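# Bridge the lavender case over two blocks, blue block on top

## Task

Set the lavender case so it spans the red block and the green block, supported by both of them. Then place the blue block standing upright on top of the case. At the end neither gripper may be touching the case or any of the three blocks.

## Robot and tools

Robot: two arms in a simulation, left_arm and right_arm, each with a two-finger gripper. left_arm sits on the +y side and right_arm on the -y side. These names do not match image sides. Calibrated base positions in the scene frame: left_arm (+0.041, +0.344, +0.047) m, unrotated. right_arm (-0.030, -0.329, +0.013) m, with a tiny yaw (quat_wxyz +1.000, 0, 0, +0.019). A camera stand is fixed to the floor behind the arms.

Frames: the scene frame has its origin at table-top height, halfway between the nominal bases. +z is up and +x points out over the table. Each arm reports its hand pose, velocities and targets in its own base frame, and its offsets use that base's axes. Rotations turn about the Hand target's position. Fixed cameras and the table use the scene frame. The gripper's fingers point along its +z and open and close along its y. end_effector_position is the point between the pads, about 1 cm behind the tips.

The 14-number row, used by execute_actions and move: one flat list covering both arms. The order is left_arm dx, dy, dz, rx, ry, rz, opening, then the same seven for right_arm. Every value is in [-1, 1]. dx..rz are offsets, not poses. They count from that arm's Hand target at the start of the action or move, along its base axes. 1.0 means 0.6 m for dx/dy/dz and 180 degrees for rx/ry/rz, and rx, ry, rz together form one rotation vector. If dx, dy, dz together are longer than 1.0, they are scaled back along their line. Opening is absolute: +1 is fully open (0.094 m) and -1 is closed. Sending all six zeros re-commands the current Hand target. A 0 for opening is a real command (half open), so to keep a gripper as it is, repeat its present opening.

execute_actions(actions, cameras): actions is a list of actions. Each action is up to 15 rows, one per 1/30 s step, and a short table repeats its last row to fill 15 steps. Every row counts from the action's starting Hand target, not from the row before it. Repeating an offset in a later action moves the arm further. An empty list returns full status and all camera images. cameras takes names, ["all"] or []. An unknown name invalidates the call.

move(target, speed, blend, opening_speed, grip_force, blocking, cameras): target is one 14-number row, or a list of up to 15 rows. Every row in the list is an offset from the same starting Hand targets. The paths are straight and end together, and they run at least 0.5 s and at most 10 s in all. speed is the top path speed in m/s, from 0.002 to 2.9 (default 0.25), either one number or one per target. Turning is capped at twice that in rad/s. blend is in metres, the distance by which corners may be cut; 0 means a full stop at each target. opening_speed is the rate of the opening change per second on the -1..1 scale, at least 0.2; use it for gentle closing. grip_force is the pad force limit in newtons, 10 to 50 (50 = full), one value or one per arm. It stays set, and lower values close slowly. With blocking=false the call returns after about 0.5 s while the move continues. Moves do not avoid obstacles or the other arm. Faster moves lag and stray more and hit harder. Keep paths away from an arm's own base, because passing close can flip its shoulder posture. The result adds a move: line. done means within 10 mm and 2 degrees. Other endings are off_target, moving, held and fault. limits=paced means the pose was clipped; limits=held means steps were withheld.

wait(seconds 0 to 10, cameras): lets time pass with the last commands held; a running move continues. stop(cameras): brakes the running move, which needs some stopping distance. zoom_image(camera, region): camera is cam_head_left or cam_head_right. region is [x0, y0, x1, y1] in pixels of the latest image, at most 504 by 504. Both images are 896x504. finished_scene(scene): ends the scene, with scene from 1 to 3. Make no further calls in that reply after ending scene 1.

Reading results: Hand target is the last commanded pose after clipping, and new offsets start from it. The gripper often rests a few cm short of it because of friction and weight. Waiting will not close that gap, but a new command, even all zeros, will. Orientation commands are clipped to within 40 degrees of the current orientation on each step. grip_measured uses the opening scale. It reads slightly wide when empty and about 0.064 narrower than a firmly squeezed hard part. grip_effort_nm is the gripper motor effort averaged over a short window, negative when closing, and is not pad force. Joint torques include the arm's own weight, and readings 1 to 3 wrap at ±28 N m. Joint velocities may be summarized as within noise. Tool commands lists the current commands. Joint ranges (rad): waist -2.618..3.054, shoulder 0..3.142, elbow 0..3.142 (straight at 2.901), wrist pitch and yaw ±1.571, wrist roll ±2.094.

Camera calibration: as listed, pinhole plus radial distortion. Expect errors of up to a couple of degrees or about 1 cm. Readings are most reliable near the image centre.

Avoid: dropping parts, releasing things that are still moving, or slamming into objects. Avoid pushing hard against the table or fixtures. Never let the arms, grippers or wrist cameras collide, and never close a gripper on the other arm's fingers. Keep the wrist-camera cables off everything, since cable contact counts as touching. Anything falling or left off the table fails the task. A blocked arm keeps pressing until it is commanded back. Loading or stretching an arm for long heats its motors: MOTOR HOT appears at 75 °C, a fault folds the arm at 90 °C, and the arm drops at 100 °C. Loose objects may occasionally get nudged. Before finishing, open both grippers and lift them clear so the stack stands on its own.

Each tool is called as name([rows], argument=value, ...), one row to a line, values as JSON.

## Session

execute_actions(actions=[])

Scene clock: 0.00 s.
left_arm: end_effector_position=(+0.3956, +0.0319, +0.1019) grip_measured=+1.000 grip_effort_nm=n/a end_effector_quat_wxyz=(+0.584, -0.058, +0.805, +0.084) | right_arm: end_effector_position=(+0.4006, -0.0040, +0.1095) grip_measured=+1.000 grip_effort_nm=n/a end_effector_quat_wxyz=(+0.592, -0.017, +0.803, +0.060)
Joint positions: left_arm=[-0.025 1.542 0.36 0.866 -0.228 -0.004 0.094] | right_arm=[-0.112 1.529 0.378 0.848 -0.223 0.011 0.094]
Joint velocities: within noise
Joint torques (N m): no reading
Motor temperatures (°C): left_arm=[31 31 34 30 30 30 31] | right_arm=[28 31 32 31 32 33 29]
Heat: left arm: 34 °C; right arm: 33 °C.
Hand target: left_arm +0.3980, +0.0321, +0.1082; +0.591, -0.060, +0.800, +0.084 | right_arm +0.4025, -0.0041, +0.1151; +0.598, -0.018, +0.799, +0.059
Tool commands: left_gripper/opening=+1.0 right_gripper/opening=+1.0

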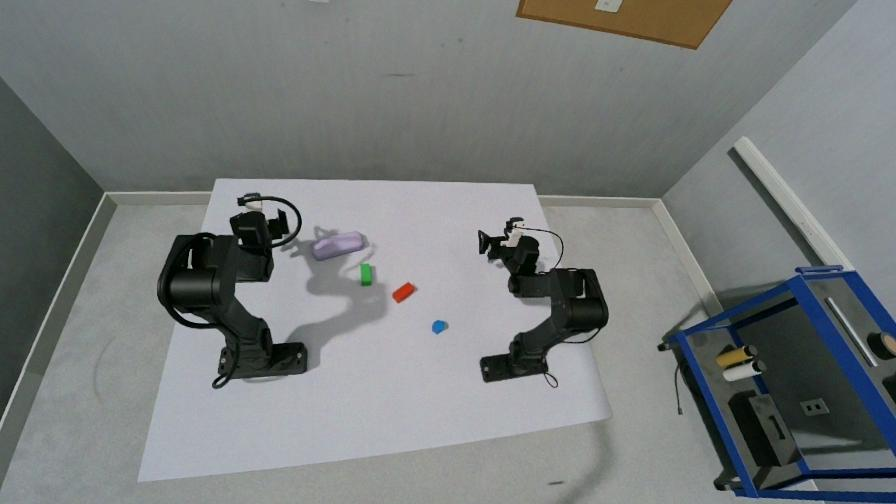

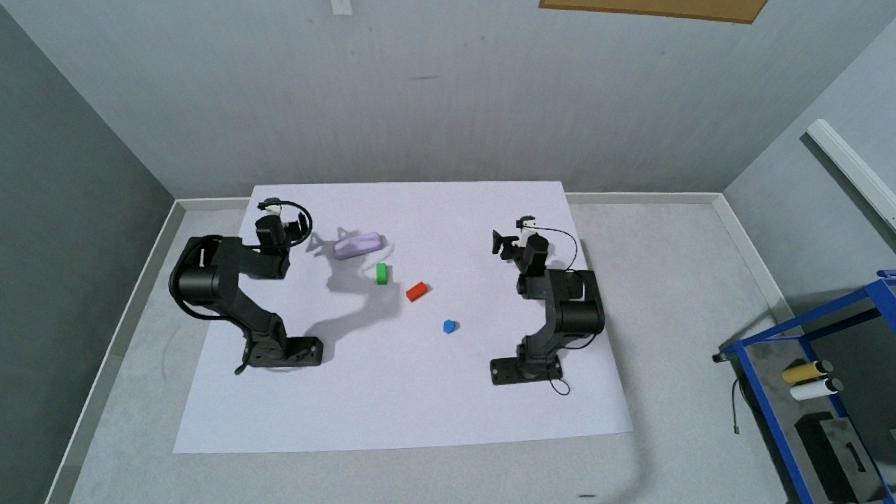

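zoom_image(camera="cam_head_right", region=[320, 210, 480, 350])

zoom_image(camera="cam_head_left", region=[300, 210, 460, 350])

Scaled by 3.150 from the camera's 896x504 image, which has a finer 1280x720 frame.

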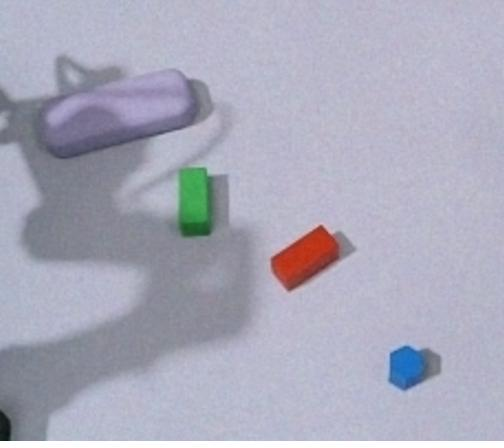

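Scaled by 3.150 from the camera's 896x504 image, which has a finer 1280x720 frame.

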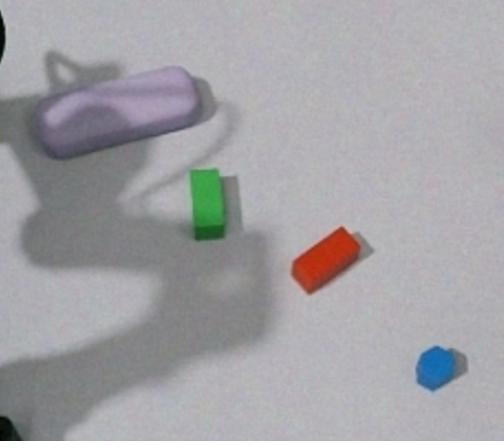

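zoom_image(camera="cam_head_right", region=[430, 310, 470, 345])

zoom_image(camera="cam_head_right", region=[365, 255, 435, 310])

zoom_image(camera="cam_head_left", region=[305, 220, 375, 275])

Scaled by 12.600 from the camera's 896x504 image, which has a finer 1280x720 frame.

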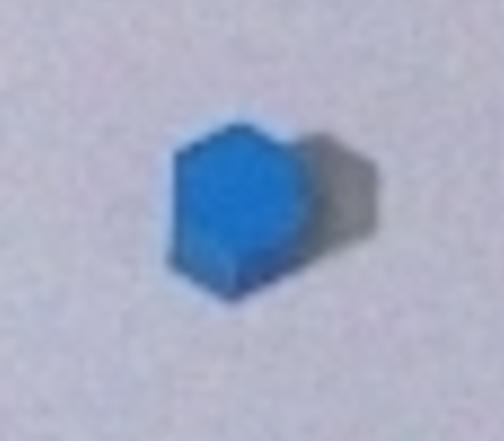

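Scaled by 7.200 from the camera's 896x504 image, which has a finer 1280x720 frame.

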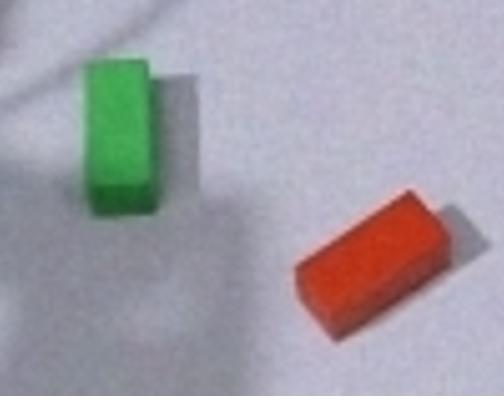

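Scaled by 7.200 from the camera's 896x504 image, which has a finer 1280x720 frame.

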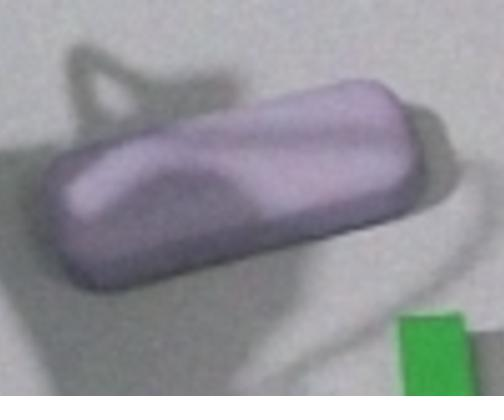

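move(target=[-0.057,-0.318,0.03,0.228,0.381,-0.409,1,-0.423,0.3625,0.037,-0.033,0.408,-0.022,1], speed=0.5, cameras=["all"])

zoom_image(camera="cam_head_right", region=[320, 200, 520, 360])

zoom_image(camera="cam_head_left", region=[280, 200, 480, 360])

Scene clock: 14.20 s.
left_arm: end_effector_position=(+0.3588, -0.1573, +0.1226) grip_measured=+1.000 grip_effort_nm=-0.01 end_effector_quat_wxyz=(-0.006, +0.625, +0.781, -0.004) | right_arm: end_effector_position=(+0.1471, +0.2086, +0.1309) grip_measured=+1.000 grip_effort_nm=-0.04 end_effector_quat_wxyz=(-0.002, +0.015, +1.000, -0.005)
Joint positions: left_arm=[-0.414 2.059 1.903 -1.428 0.005 0.936 0.094] | right_arm=[0.954 1.518 1.274 -1.338 0.002 0.985 0.094]
Joint torques (N m): left_arm=[-0.03 -8.7 9.14 0 -0.06 0.1] | right_arm=[0.53 -4.89 8.14 0.41 0.04 0.12]
Heat: left arm: 36 °C; right arm: 33 °C.
Hand target: left_arm +0.3637, -0.1588, +0.1261; -0.001, +0.630, +0.777, -0.001 | right_arm +0.1487, +0.2134, +0.1372; +0.002, +0.018, +1.000, +0.000
Off the commanded pose: left_arm 0.006 m, 1 deg | right_arm 0.008 m, 1 deg.
move: done

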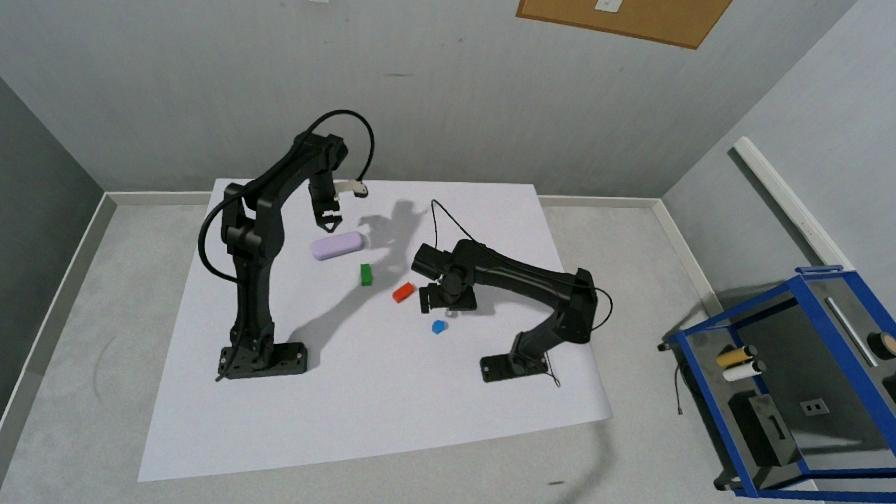

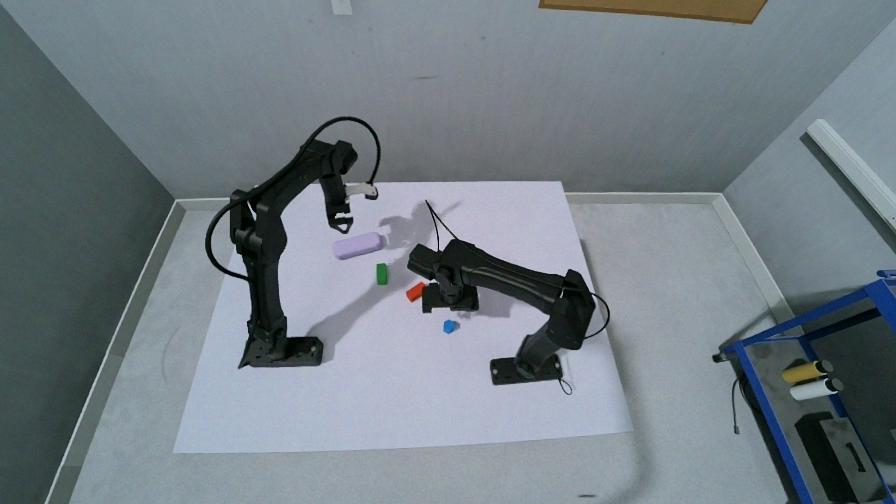

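Scaled by 2.520 from the camera's 896x504 image, which has a finer 1280x720 frame.

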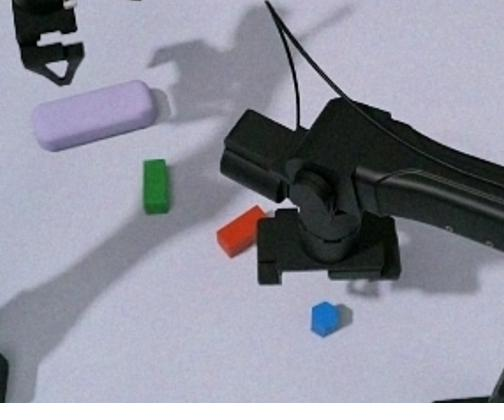

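Scaled by 2.520 from the camera's 896x504 image, which has a finer 1280x720 frame.

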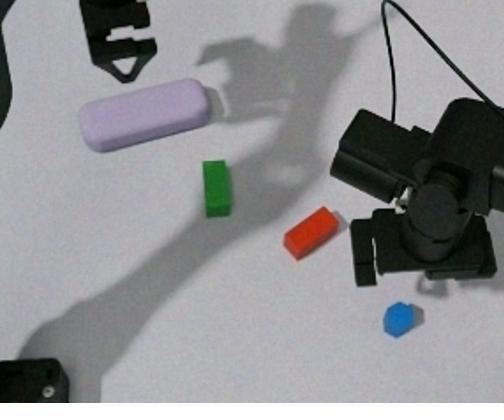

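move(target=[0.005,-0.02,-0.243,0,0,0,1,0,0.007,-0.197,0,0,0,1], speed=0.18, cameras=["all"])

zoom_image(camera="cam_head_right", region=[320, 200, 520, 360])

zoom_image(camera="cam_head_left", region=[280, 200, 480, 360])

Scene clock: 20.20 s.
left_arm: end_effector_position=(+0.3661, -0.1680, -0.0171) grip_measured=+1.000 grip_effort_nm=-0.01 end_effector_quat_wxyz=(-0.005, +0.630, +0.776, -0.003) | right_arm: end_effector_position=(+0.1511, +0.2170, +0.0223) grip_measured=+1.000 grip_effort_nm=-0.04 end_effector_quat_wxyz=(+0.001, +0.018, +1.000, +0.001)
Joint positions: left_arm=[-0.432 2.193 1.547 -0.935 0.003 0.933 0.094] | right_arm=[0.959 1.633 0.945 -0.879 0 0.994 0.094]
Joint torques (N m): left_arm=[-0.62 -10.07 5.41 0.24 -0.03 -0.1] | right_arm=[0.92 -5.6 4.29 0.68 0.03 0.13]
Heat: left arm: 36 °C; right arm: 33 °C.
Hand target: left_arm +0.3669, -0.1708, -0.0197; -0.001, +0.630, +0.777, -0.001 | right_arm +0.1487, +0.2176, +0.0190; +0.002, +0.018, +1.000, +0.000
Off the commanded pose: left_arm 0.004 m, 0 deg | right_arm 0.004 m, 0 deg.
move: done

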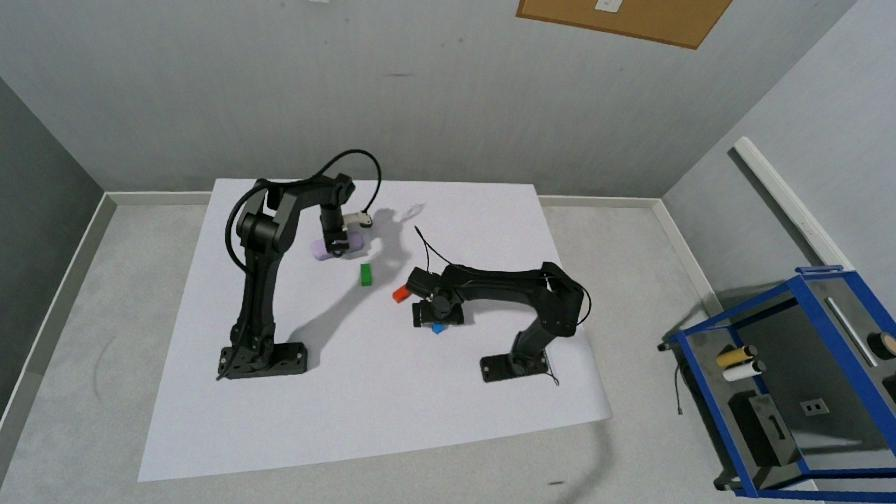

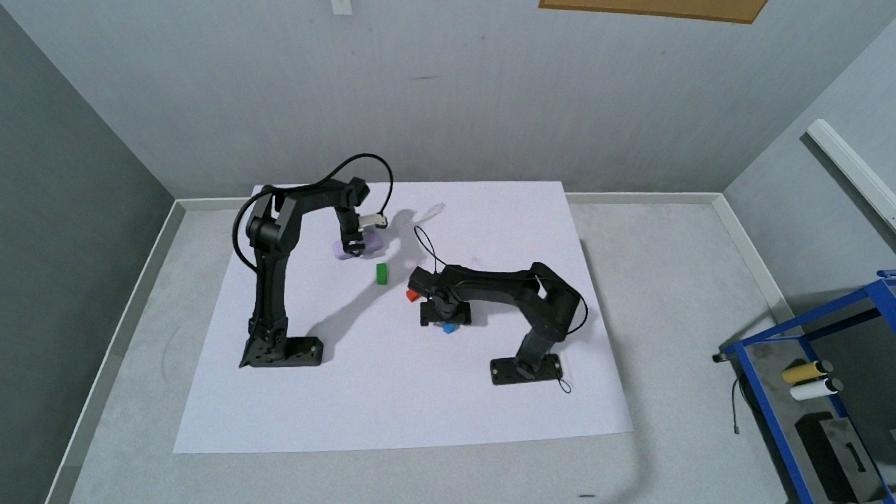

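Scaled by 2.520 from the camera's 896x504 image, which has a finer 1280x720 frame.

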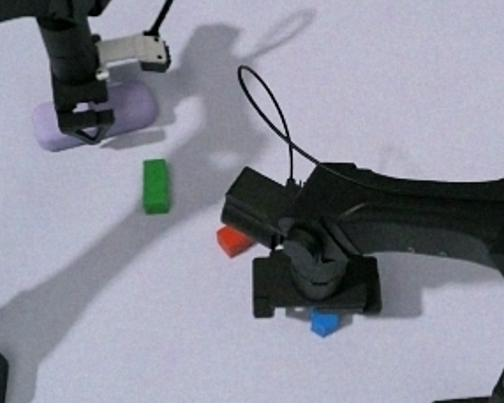

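Scaled by 2.520 from the camera's 896x504 image, which has a finer 1280x720 frame.

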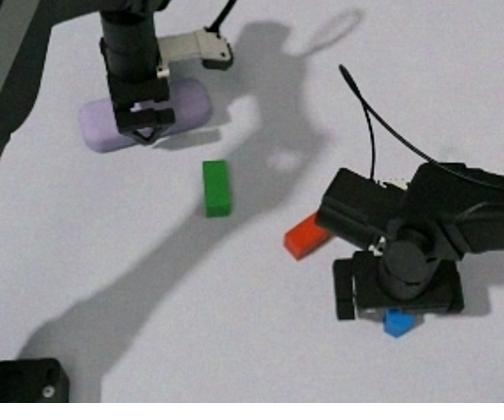

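move([
  [0,0.003,-0.008,0,0,0,1,-0.007,0,-0.002,0,0,0,1],
  [0,0.003,-0.008,0,0,0,-1,-0.007,0,-0.002,0,0,0,-1],
  [0,0.003,0.14,0,0,0,-1,-0.007,0,-0.002,0,0,0,-1],
], speed=0.15, grip_force=35)

Scene clock: 26.87 s.
left_arm: end_effector_position=(+0.3606, -0.1653, +0.0484) grip_measured=+0.329 grip_effort_nm=-0.75 end_effector_quat_wxyz=(-0.021, +0.630, +0.776, -0.006) | right_arm: end_effector_position=(+0.1468, +0.2178, +0.0202) grip_measured=-0.334 grip_effort_nm=-0.79 end_effector_quat_wxyz=(+0.000, +0.017, +1.000, +0.000)
Joint positions: left_arm=[-0.432 2.128 1.713 -1.2 0.002 0.933 0.062] | right_arm=[0.974 1.633 0.935 -0.873 0 1.008 0.031]
Joint torques (N m): left_arm=[-0.23 -12.25 8.53 -0.06 -0.02 -0.06] | right_arm=[0.72 -6.08 4.05 0.64 0.04 0.13]
Heat: left arm: 36 °C; right arm: 33 °C.
Hand target: left_arm +0.3669, -0.1690, +0.0643; -0.001, +0.630, +0.777, -0.001 | right_arm +0.1446, +0.2176, +0.0178; +0.002, +0.018, +1.000, +0.000
Off the commanded pose: left_arm 0.018 m, 2 deg | right_arm 0.003 m, 0 deg.
grip_force (N): 35, 35
move: off_target (left_arm)

move([
  [0,0,0.02,0,0,0,-1,0.1,-0.1,0.2,0,0,0,-1],
  [-0.248,-0.24,0.02,0,0,-0.233,-1,0.17,-0.2,0.2,0,0,0,-1],
], speed=0.3, blend=[0.03,0], cameras=["all"])

zoom_image(camera="cam_head_right", region=[320, 200, 520, 360])

zoom_image(camera="cam_head_left", region=[280, 200, 480, 360])

Scene clock: 31.93 s.
left_arm: end_effector_position=(+0.2127, -0.3078, +0.0650) grip_measured=+0.329 grip_effort_nm=-0.75 end_effector_quat_wxyz=(-0.022, +0.864, +0.504, +0.000) | right_arm: end_effector_position=(+0.2401, +0.0977, +0.1315) grip_measured=-0.334 grip_effort_nm=-0.79 end_effector_quat_wxyz=(-0.006, +0.020, +1.000, -0.002)
Joint positions: left_arm=[-0.97 2.028 1.628 -1.215 -0.003 1.115 0.062] | right_arm=[0.381 1.535 1.293 -1.342 -0.002 0.42 0.031]
Joint torques (N m): left_arm=[0.49 -11.14 7.65 0.08 0.01 0.1] | right_arm=[-0.58 -5.03 8.27 0.41 0.04 -0.06]
Heat: left arm: 36 °C; right arm: 33 °C.
Hand target: left_arm +0.2180, -0.3130, +0.0764; -0.001, +0.866, +0.500, +0.000 | right_arm +0.2466, +0.0977, +0.1379; +0.002, +0.018, +1.000, +0.000
Off the commanded pose: left_arm 0.014 m, 2 deg | right_arm 0.009 m, 1 deg.
grip_force (N): 35, 35
move: off_target (left_arm)

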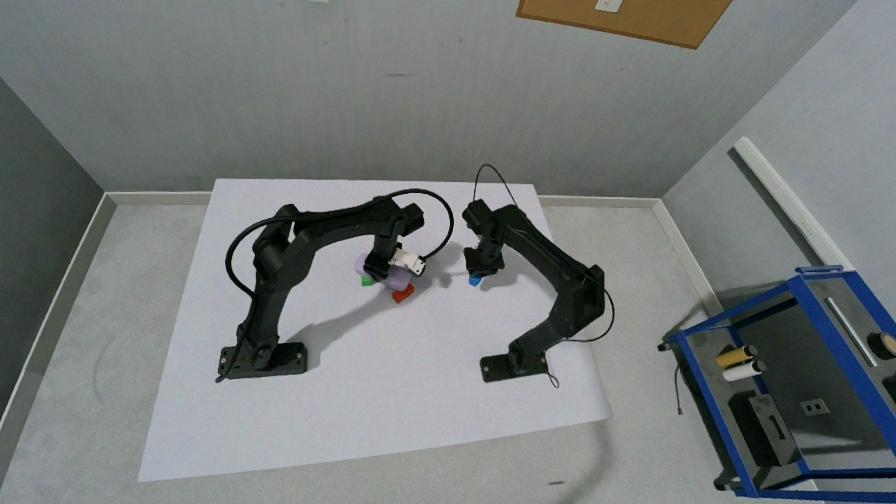

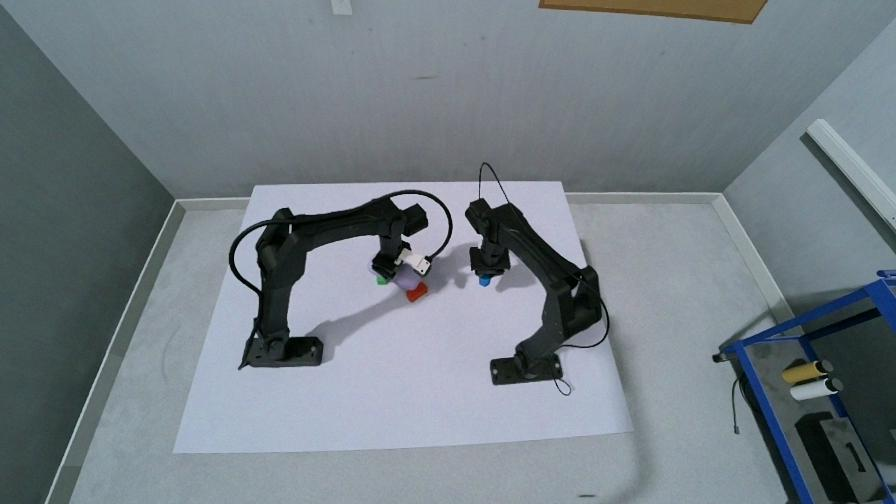

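Scaled by 2.520 from the camera's 896x504 image, which has a finer 1280x720 frame.

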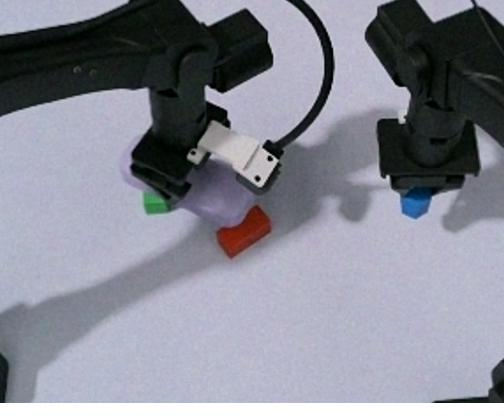

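Scaled by 2.520 from the camera's 896x504 image, which has a finer 1280x720 frame.

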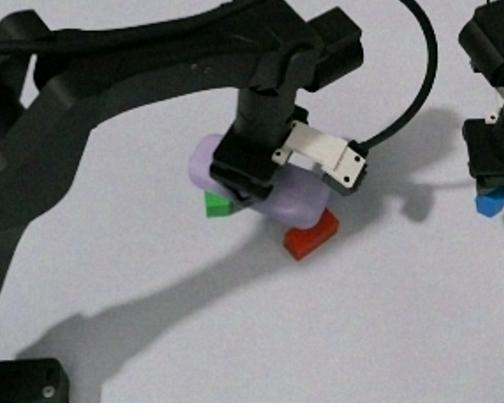

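move([
  [0.017,-0.01,-0.08,0,0,-0.028,-1,0,0,0,0,0,0,-1],
  [0.017,-0.01,-0.113,0,0,-0.028,-1,0,0,0,0,0,0,-1],
], speed=[0.15,0.04], blend=[0.005,0], cameras=["all"])

zoom_image(camera="cam_head_right", region=[350, 220, 450, 310])

zoom_image(camera="cam_head_left", region=[340, 220, 440, 310])

Scene clock: 36.10 s.
left_arm: end_effector_position=(+0.2272, -0.3202, +0.0136) grip_measured=+0.329 grip_effort_nm=-0.75 end_effector_quat_wxyz=(+0.000, +0.885, +0.465, +0.002) | right_arm: end_effector_position=(+0.2401, +0.0977, +0.1315) grip_measured=-0.334 grip_effort_nm=-0.79 end_effector_quat_wxyz=(-0.006, +0.019, +1.000, -0.002)
Joint positions: left_arm=[-0.958 2.104 1.533 -1 -0.003 1.217 0.062] | right_arm=[0.381 1.535 1.293 -1.342 -0.002 0.42 0.031]
Joint torques (N m): left_arm=[0.53 -9.22 5.3 0.23 0.02 0.1] | right_arm=[-0.62 -4.97 8.29 0.4 0.05 -0.11]
Heat: left arm: 36 °C; right arm: 34 °C.
Hand target: left_arm +0.2283, -0.3189, +0.0087; -0.001, +0.887, +0.461, +0.000 | right_arm +0.2466, +0.0977, +0.1379; +0.002, +0.018, +1.000, +0.000
Off the commanded pose: left_arm 0.005 m, 1 deg | right_arm 0.009 m, 1 deg.
grip_force (N): 35, 35
move: done

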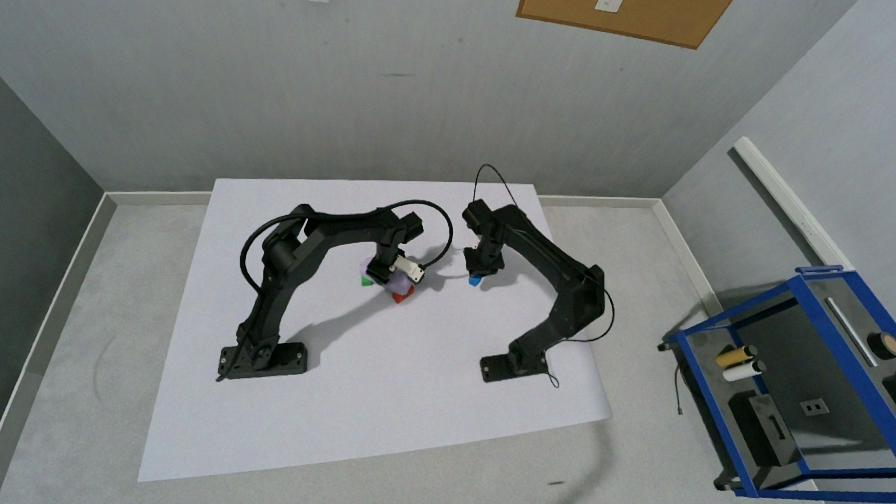

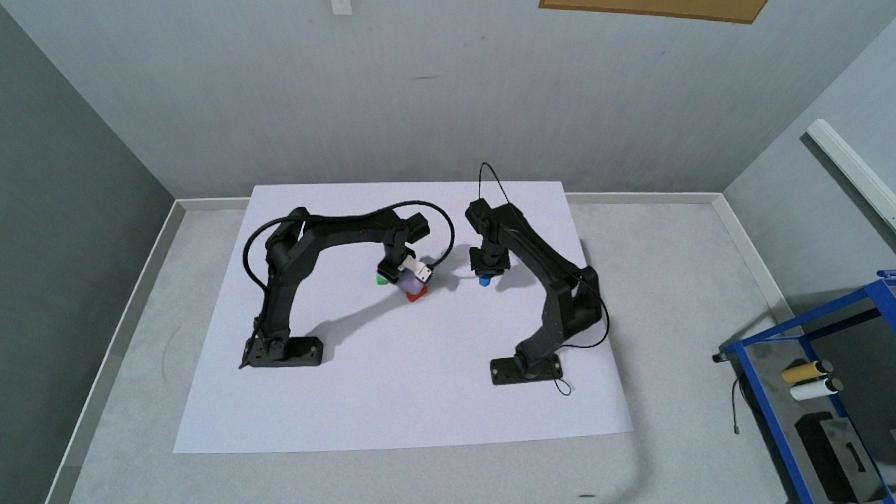

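Scaled by 5.040 from the camera's 896x504 image, which has a finer 1280x720 frame.

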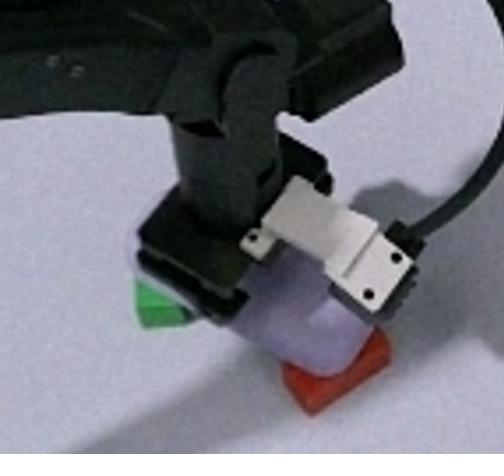

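Scaled by 5.040 from the camera's 896x504 image, which has a finer 1280x720 frame.

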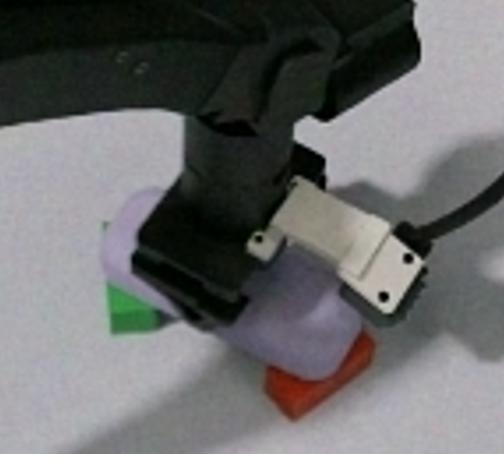

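move([
  [0,0,0.004,0,0,0,0.9,0,0,0.045,0,0,0,-1],
  [0,0,0.004,0,0,0,0.9,0,0,0.045,0,0,0,-1],
  [0,0,0.2,0,0,0,0.9,0,0,0.045,0,0,0,-1],
  [0.05,0.45,0.2,0,0,0,0.9,0,0.08,0.045,0,0,0,-1],
  [0.05,0.5,0.2,0,0,0,0.9,0.102,0.432,0.045,0,0,0,-1],
], speed=[0.1,0.1,0.25,0.4,0.3], blend=[0,0,0.02,0.03,0], opening_speed=1.0, cameras=["all"])

zoom_image(camera="cam_head_right", region=[350, 210, 450, 310])

zoom_image(camera="cam_head_left", region=[340, 210, 440, 310])

Scene clock: 43.10 s.
left_arm: end_effector_position=(+0.2616, -0.0161, +0.1264) grip_measured=+0.898 grip_effort_nm=0.11 end_effector_quat_wxyz=(-0.015, +0.884, +0.466, +0.001) | right_arm: end_effector_position=(+0.3047, +0.3560, +0.1603) grip_measured=-0.334 grip_effort_nm=-0.79 end_effector_quat_wxyz=(+0.047, +0.011, +0.997, +0.058)
Joint positions: left_arm=[-0.084 1.546 1.284 -1.322 -0.027 2.087 0.089] | right_arm=[0.86 2.308 2.449 -1.563 -0.002 0.882 0.031]
Joint torques (N m): left_arm=[0.47 -7.32 5.22 0.12 0.26 0.12] | right_arm=[-0.28 -10.89 7.87 0.68 0.05 0.09]
Heat: left arm: 36 °C; right arm: 34 °C.
Hand target: left_arm +0.2583, -0.0190, +0.1286; -0.001, +0.887, +0.461, +0.000 | right_arm +0.3078, +0.3568, +0.1647; +0.002, +0.018, +1.000, +0.000
Off the commanded pose: left_arm 0.005 m, 2 deg | right_arm 0.006 m, 8 deg.
joint sent to its limit (right arm) — joint 4 (wrist pitch), lower limit. The joint targets are off in orientation, not in position.
grip_force (N): 35, 35
move: off_target (right_arm)

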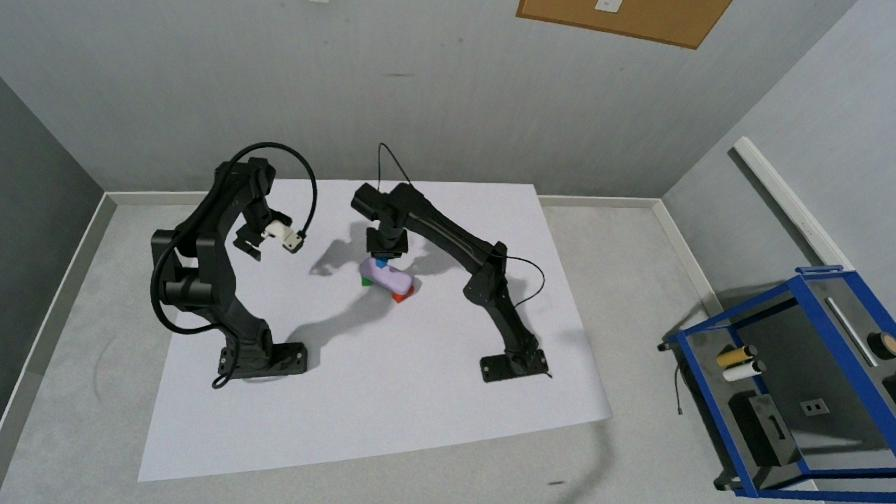

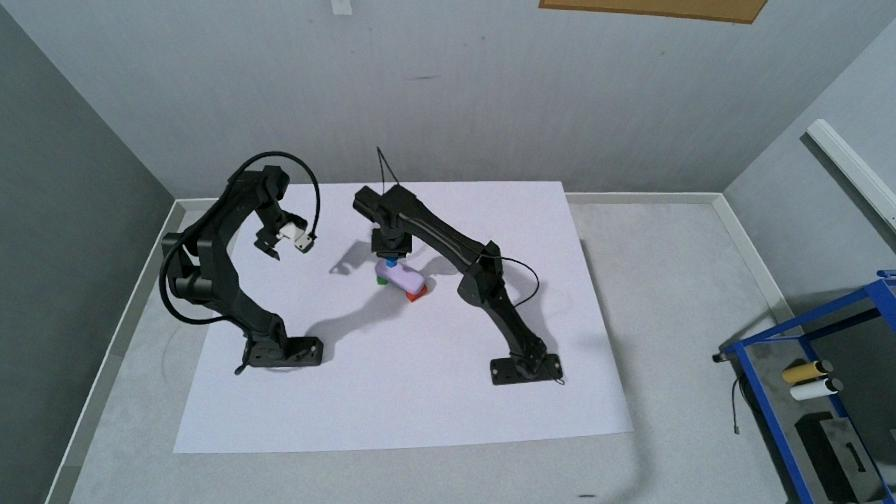

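Scaled by 5.040 from the camera's 896x504 image, which has a finer 1280x720 frame.

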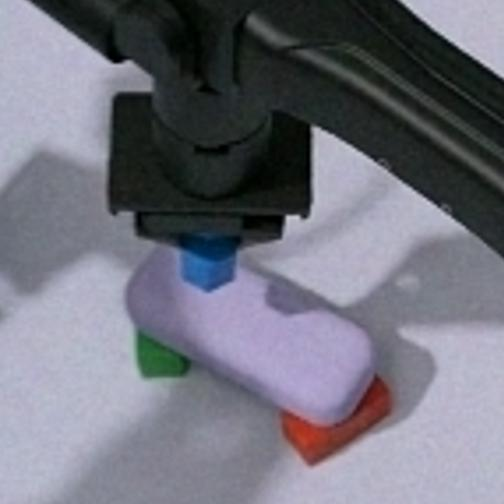

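Scaled by 5.040 from the camera's 896x504 image, which has a finer 1280x720 frame.

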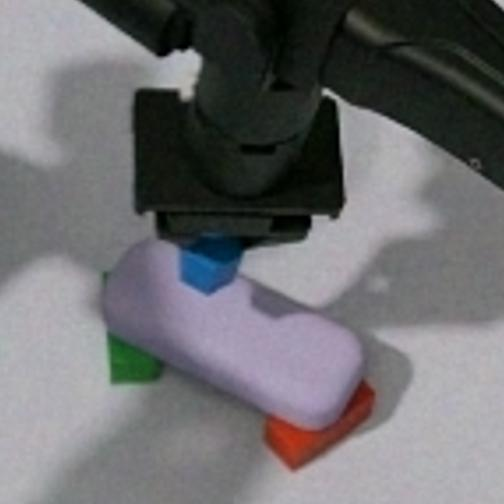

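move(target=[0,0,0,0,0,0,0.9,0.011,-0.024,-0.096,0,0,0,-1], speed=0.15, cameras=["all"])

zoom_image(camera="cam_head_right", region=[360, 230, 440, 310])

zoom_image(camera="cam_head_left", region=[350, 230, 430, 310])

Scene clock: 46.83 s.
left_arm: end_effector_position=(+0.2616, -0.0161, +0.1264) grip_measured=+0.898 grip_effort_nm=0.11 end_effector_quat_wxyz=(-0.015, +0.884, +0.466, +0.001) | right_arm: end_effector_position=(+0.3144, +0.3475, +0.1117) grip_measured=-0.334 grip_effort_nm=-0.79 end_effector_quat_wxyz=(+0.011, +0.020, +1.000, +0.014)
Joint positions: left_arm=[-0.084 1.546 1.284 -1.322 -0.027 2.087 0.089] | right_arm=[0.832 2.411 2.441 -1.564 -0.002 0.872 0.031]
Joint torques (N m): left_arm=[0.46 -7.34 5.22 0.11 0.26 0.12] | right_arm=[-0.42 -11.92 4.37 0.48 0.05 -0.11]
Heat: left arm: 36 °C; right arm: 34 °C.
Hand target: left_arm +0.2583, -0.0190, +0.1286; -0.001, +0.887, +0.461, +0.000 | right_arm +0.3144, +0.3425, +0.1071; +0.002, +0.018, +1.000, +0.000
Off the commanded pose: left_arm 0.005 m, 2 deg | right_arm 0.007 m, 2 deg.
joint sent to its limit (right arm) — joint 4 (wrist pitch), lower limit. The joint targets still meet the commanded pose.
grip_force (N): 35, 35
move: done

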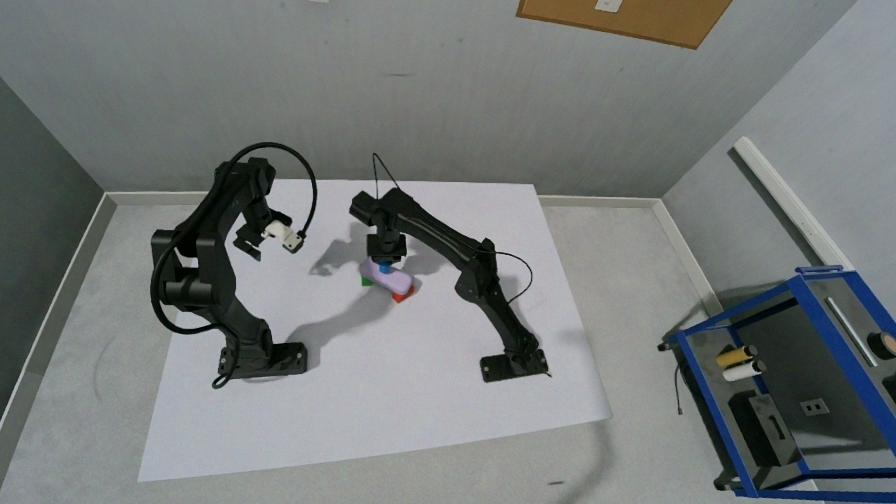

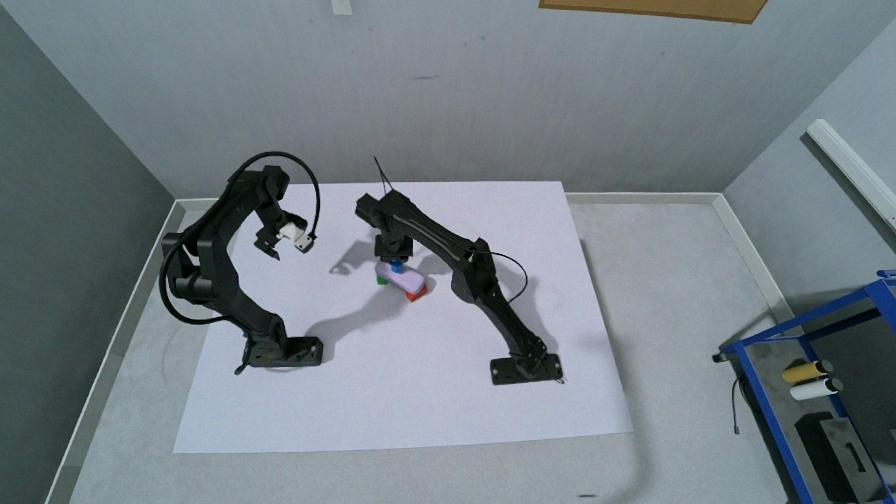

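Scaled by 6.300 from the camera's 896x504 image, which has a finer 1280x720 frame.

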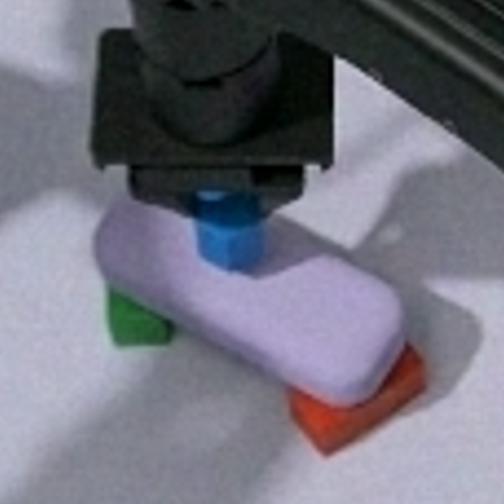

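Scaled by 6.300 from the camera's 896x504 image, which has a finer 1280x720 frame.

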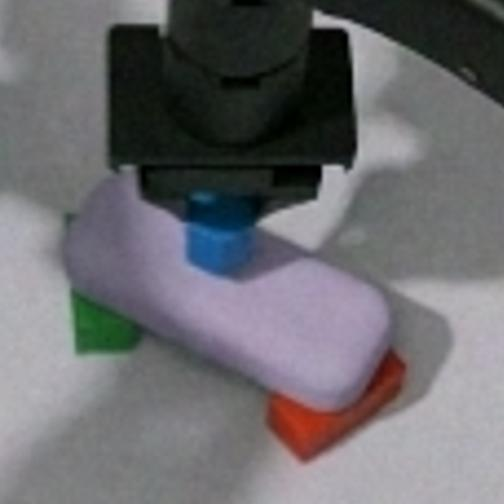

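move(target=[0,0,0,0,0,0,0.9,0.0,-0.01,-0.04,0,0,0,-1], speed=0.05, cameras=["all"])

zoom_image(camera="cam_head_right", region=[360, 230, 440, 310])

Scene clock: 48.60 s.
left_arm: end_effector_position=(+0.2616, -0.0161, +0.1264) grip_measured=+0.898 grip_effort_nm=0.11 end_effector_quat_wxyz=(-0.015, +0.884, +0.466, +0.001) | right_arm: end_effector_position=(+0.3106, +0.3395, +0.0932) grip_measured=-0.334 grip_effort_nm=-0.79 end_effector_quat_wxyz=(+0.002, +0.019, +1.000, +0.005)
Joint positions: left_arm=[-0.084 1.546 1.284 -1.322 -0.027 2.087 0.089] | right_arm=[0.827 2.368 2.29 -1.482 -0.003 0.864 0.031]
Joint torques (N m): left_arm=[0.47 -7.32 5.22 0.12 0.26 0.13] | right_arm=[-0.79 -11.64 3.08 0.78 0.06 -0.11]
Heat: left arm: 36 °C; right arm: 34 °C.
Hand target: left_arm +0.2583, -0.0190, +0.1286; -0.001, +0.887, +0.461, +0.000 | right_arm +0.3143, +0.3364, +0.0832; +0.002, +0.018, +1.000, +0.000
Off the commanded pose: left_arm 0.005 m, 2 deg | right_arm 0.011 m, 1 deg.
grip_force (N): 35, 35
move: off_target (right_arm)

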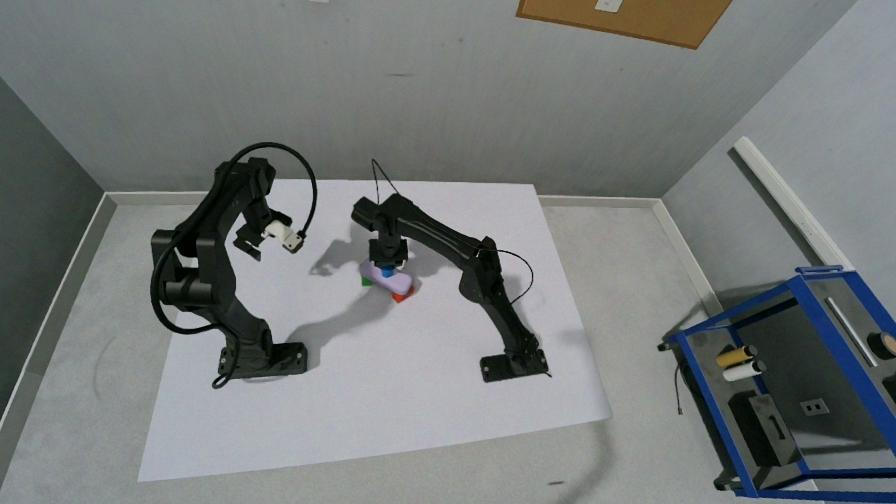

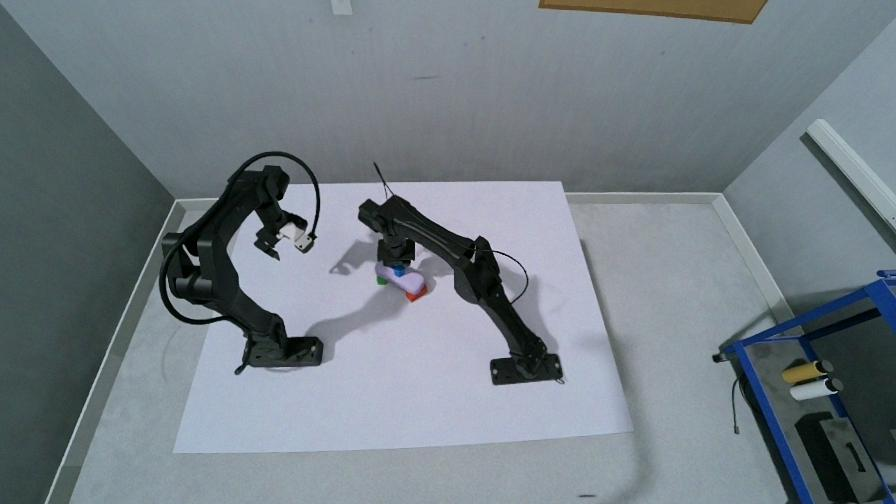

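Scaled by 6.300 from the camera's 896x504 image, which has a finer 1280x720 frame.

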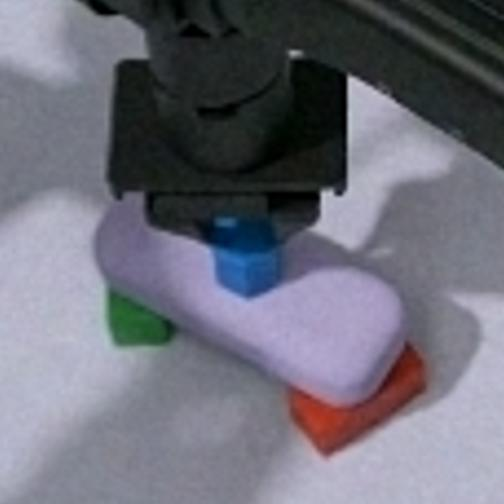

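move(target=[0,0,0,0,0,0,0.9,0,0,-0.008,0,0,0,-1], speed=0.05)

Scene clock: 49.90 s.
left_arm: end_effector_position=(+0.2616, -0.0161, +0.1264) grip_measured=+0.898 grip_effort_nm=0.11 end_effector_quat_wxyz=(-0.015, +0.884, +0.466, +0.001) | right_arm: end_effector_position=(+0.3106, +0.3395, +0.0930) grip_measured=-0.334 grip_effort_nm=-0.79 end_effector_quat_wxyz=(+0.005, +0.018, +1.000, +0.008)
Joint positions: left_arm=[-0.084 1.546 1.284 -1.322 -0.027 2.087 0.089] | right_arm=[0.827 2.355 2.266 -1.464 -0.003 0.864 0.031]
Joint torques (N m): left_arm=[0.47 -7.32 5.22 0.11 0.26 0.13] | right_arm=[-0.75 -10.86 2.71 0.89 0.06 -0.11]
Heat: left arm: 36 °C; right arm: 34 °C.
Hand target: left_arm +0.2583, -0.0190, +0.1286; -0.001, +0.887, +0.461, +0.000 | right_arm +0.3144, +0.3365, +0.0784; +0.002, +0.018, +1.000, +0.000
Off the commanded pose: left_arm 0.005 m, 2 deg | right_arm 0.015 m, 1 deg.
grip_force (N): 35, 35
move: off_target (right_arm)

move([
  [0,0,0,0,0,0,0.9,-0.004,0.003,0.017,0,0,0,-1],
  [0,0,0,0,0,0,0.9,-0.004,0.003,0.017,0,0,0,0.4],
  [0,0,0,0,0,0,0.9,-0.004,0.003,0.14,0,0,0,0.4],
  [0,0,0,0,0,0,0.9,-0.004,-0.25,0.17,0,0,0,0.4],
], speed=[0.1,0.1,0.15,0.4], blend=[0,0,0.01,0], opening_speed=1.0, cameras=["all"])

zoom_image(camera="cam_head_right", region=[360, 230, 440, 310])

Scene clock: 54.90 s.
left_arm: end_effector_position=(+0.2616, -0.0161, +0.1264) grip_measured=+0.898 grip_effort_nm=0.11 end_effector_quat_wxyz=(-0.015, +0.884, +0.466, +0.001) | right_arm: end_effector_position=(+0.3165, +0.1864, +0.1756) grip_measured=+0.398 grip_effort_nm=0.05 end_effector_quat_wxyz=(+0.006, +0.026, +1.000, +0.002)
Joint positions: left_arm=[-0.084 1.546 1.284 -1.322 -0.027 2.087 0.089] | right_arm=[0.531 1.961 1.974 -1.572 0.002 0.582 0.066]
Joint torques (N m): left_arm=[0.47 -7.32 5.22 0.11 0.26 0.13] | right_arm=[0.54 -10.84 4.33 0.51 0 -0.12]
Heat: left arm: 35 °C; right arm: 34 °C.
Hand target: left_arm +0.2583, -0.0190, +0.1286; -0.001, +0.887, +0.461, +0.000 | right_arm +0.3121, +0.1864, +0.1803; +0.002, +0.018, +1.000, +0.000
Off the commanded pose: left_arm 0.005 m, 2 deg | right_arm 0.007 m, 1 deg.
joint sent to its limit (right arm) — joint 4 (wrist pitch), lower limit. The joint targets still meet the commanded pose.
grip_force (N): 35, 35
move: done

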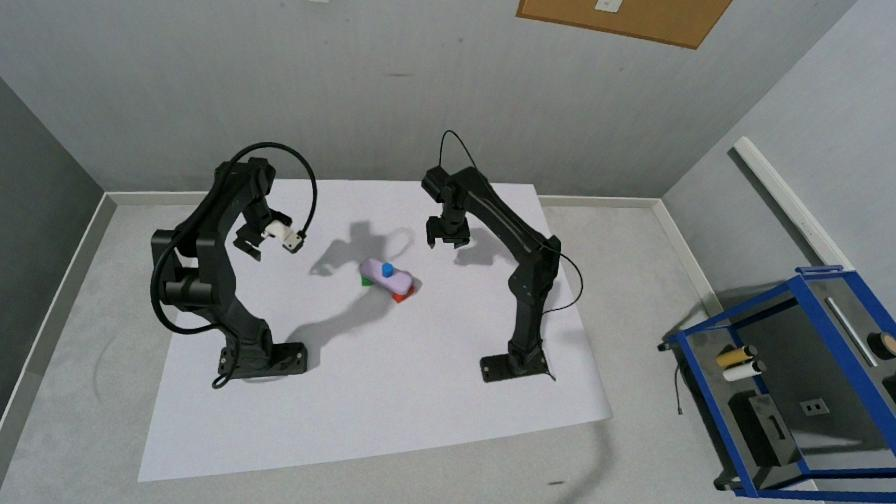

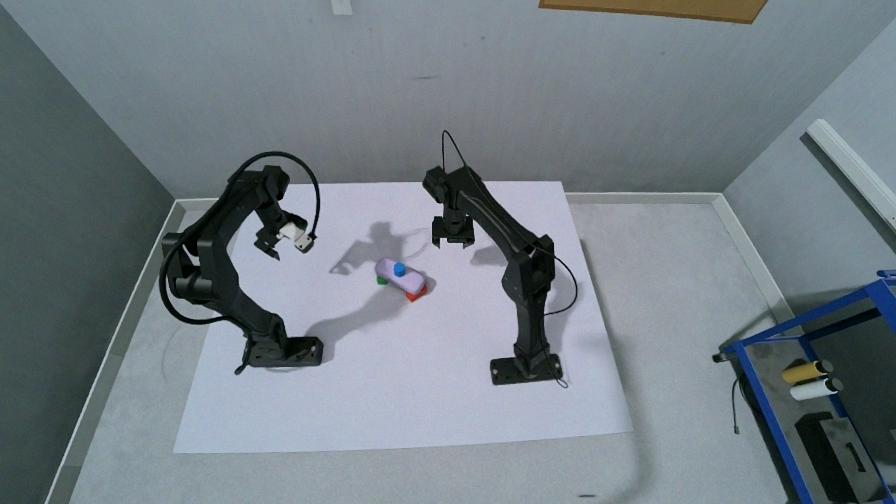

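Scaled by 6.300 from the camera's 896x504 image, which has a finer 1280x720 frame.

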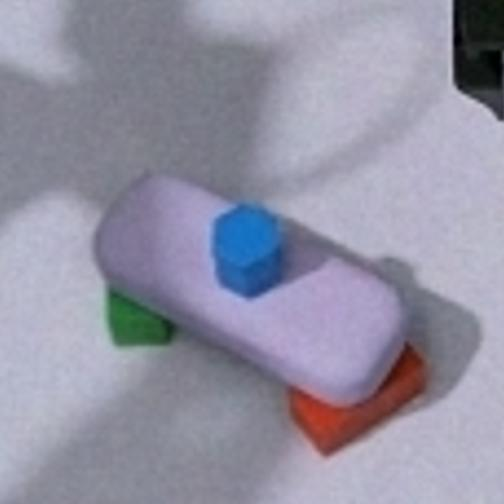

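Success.

finished_scene(scene=2)

The scene is finished: the task was done.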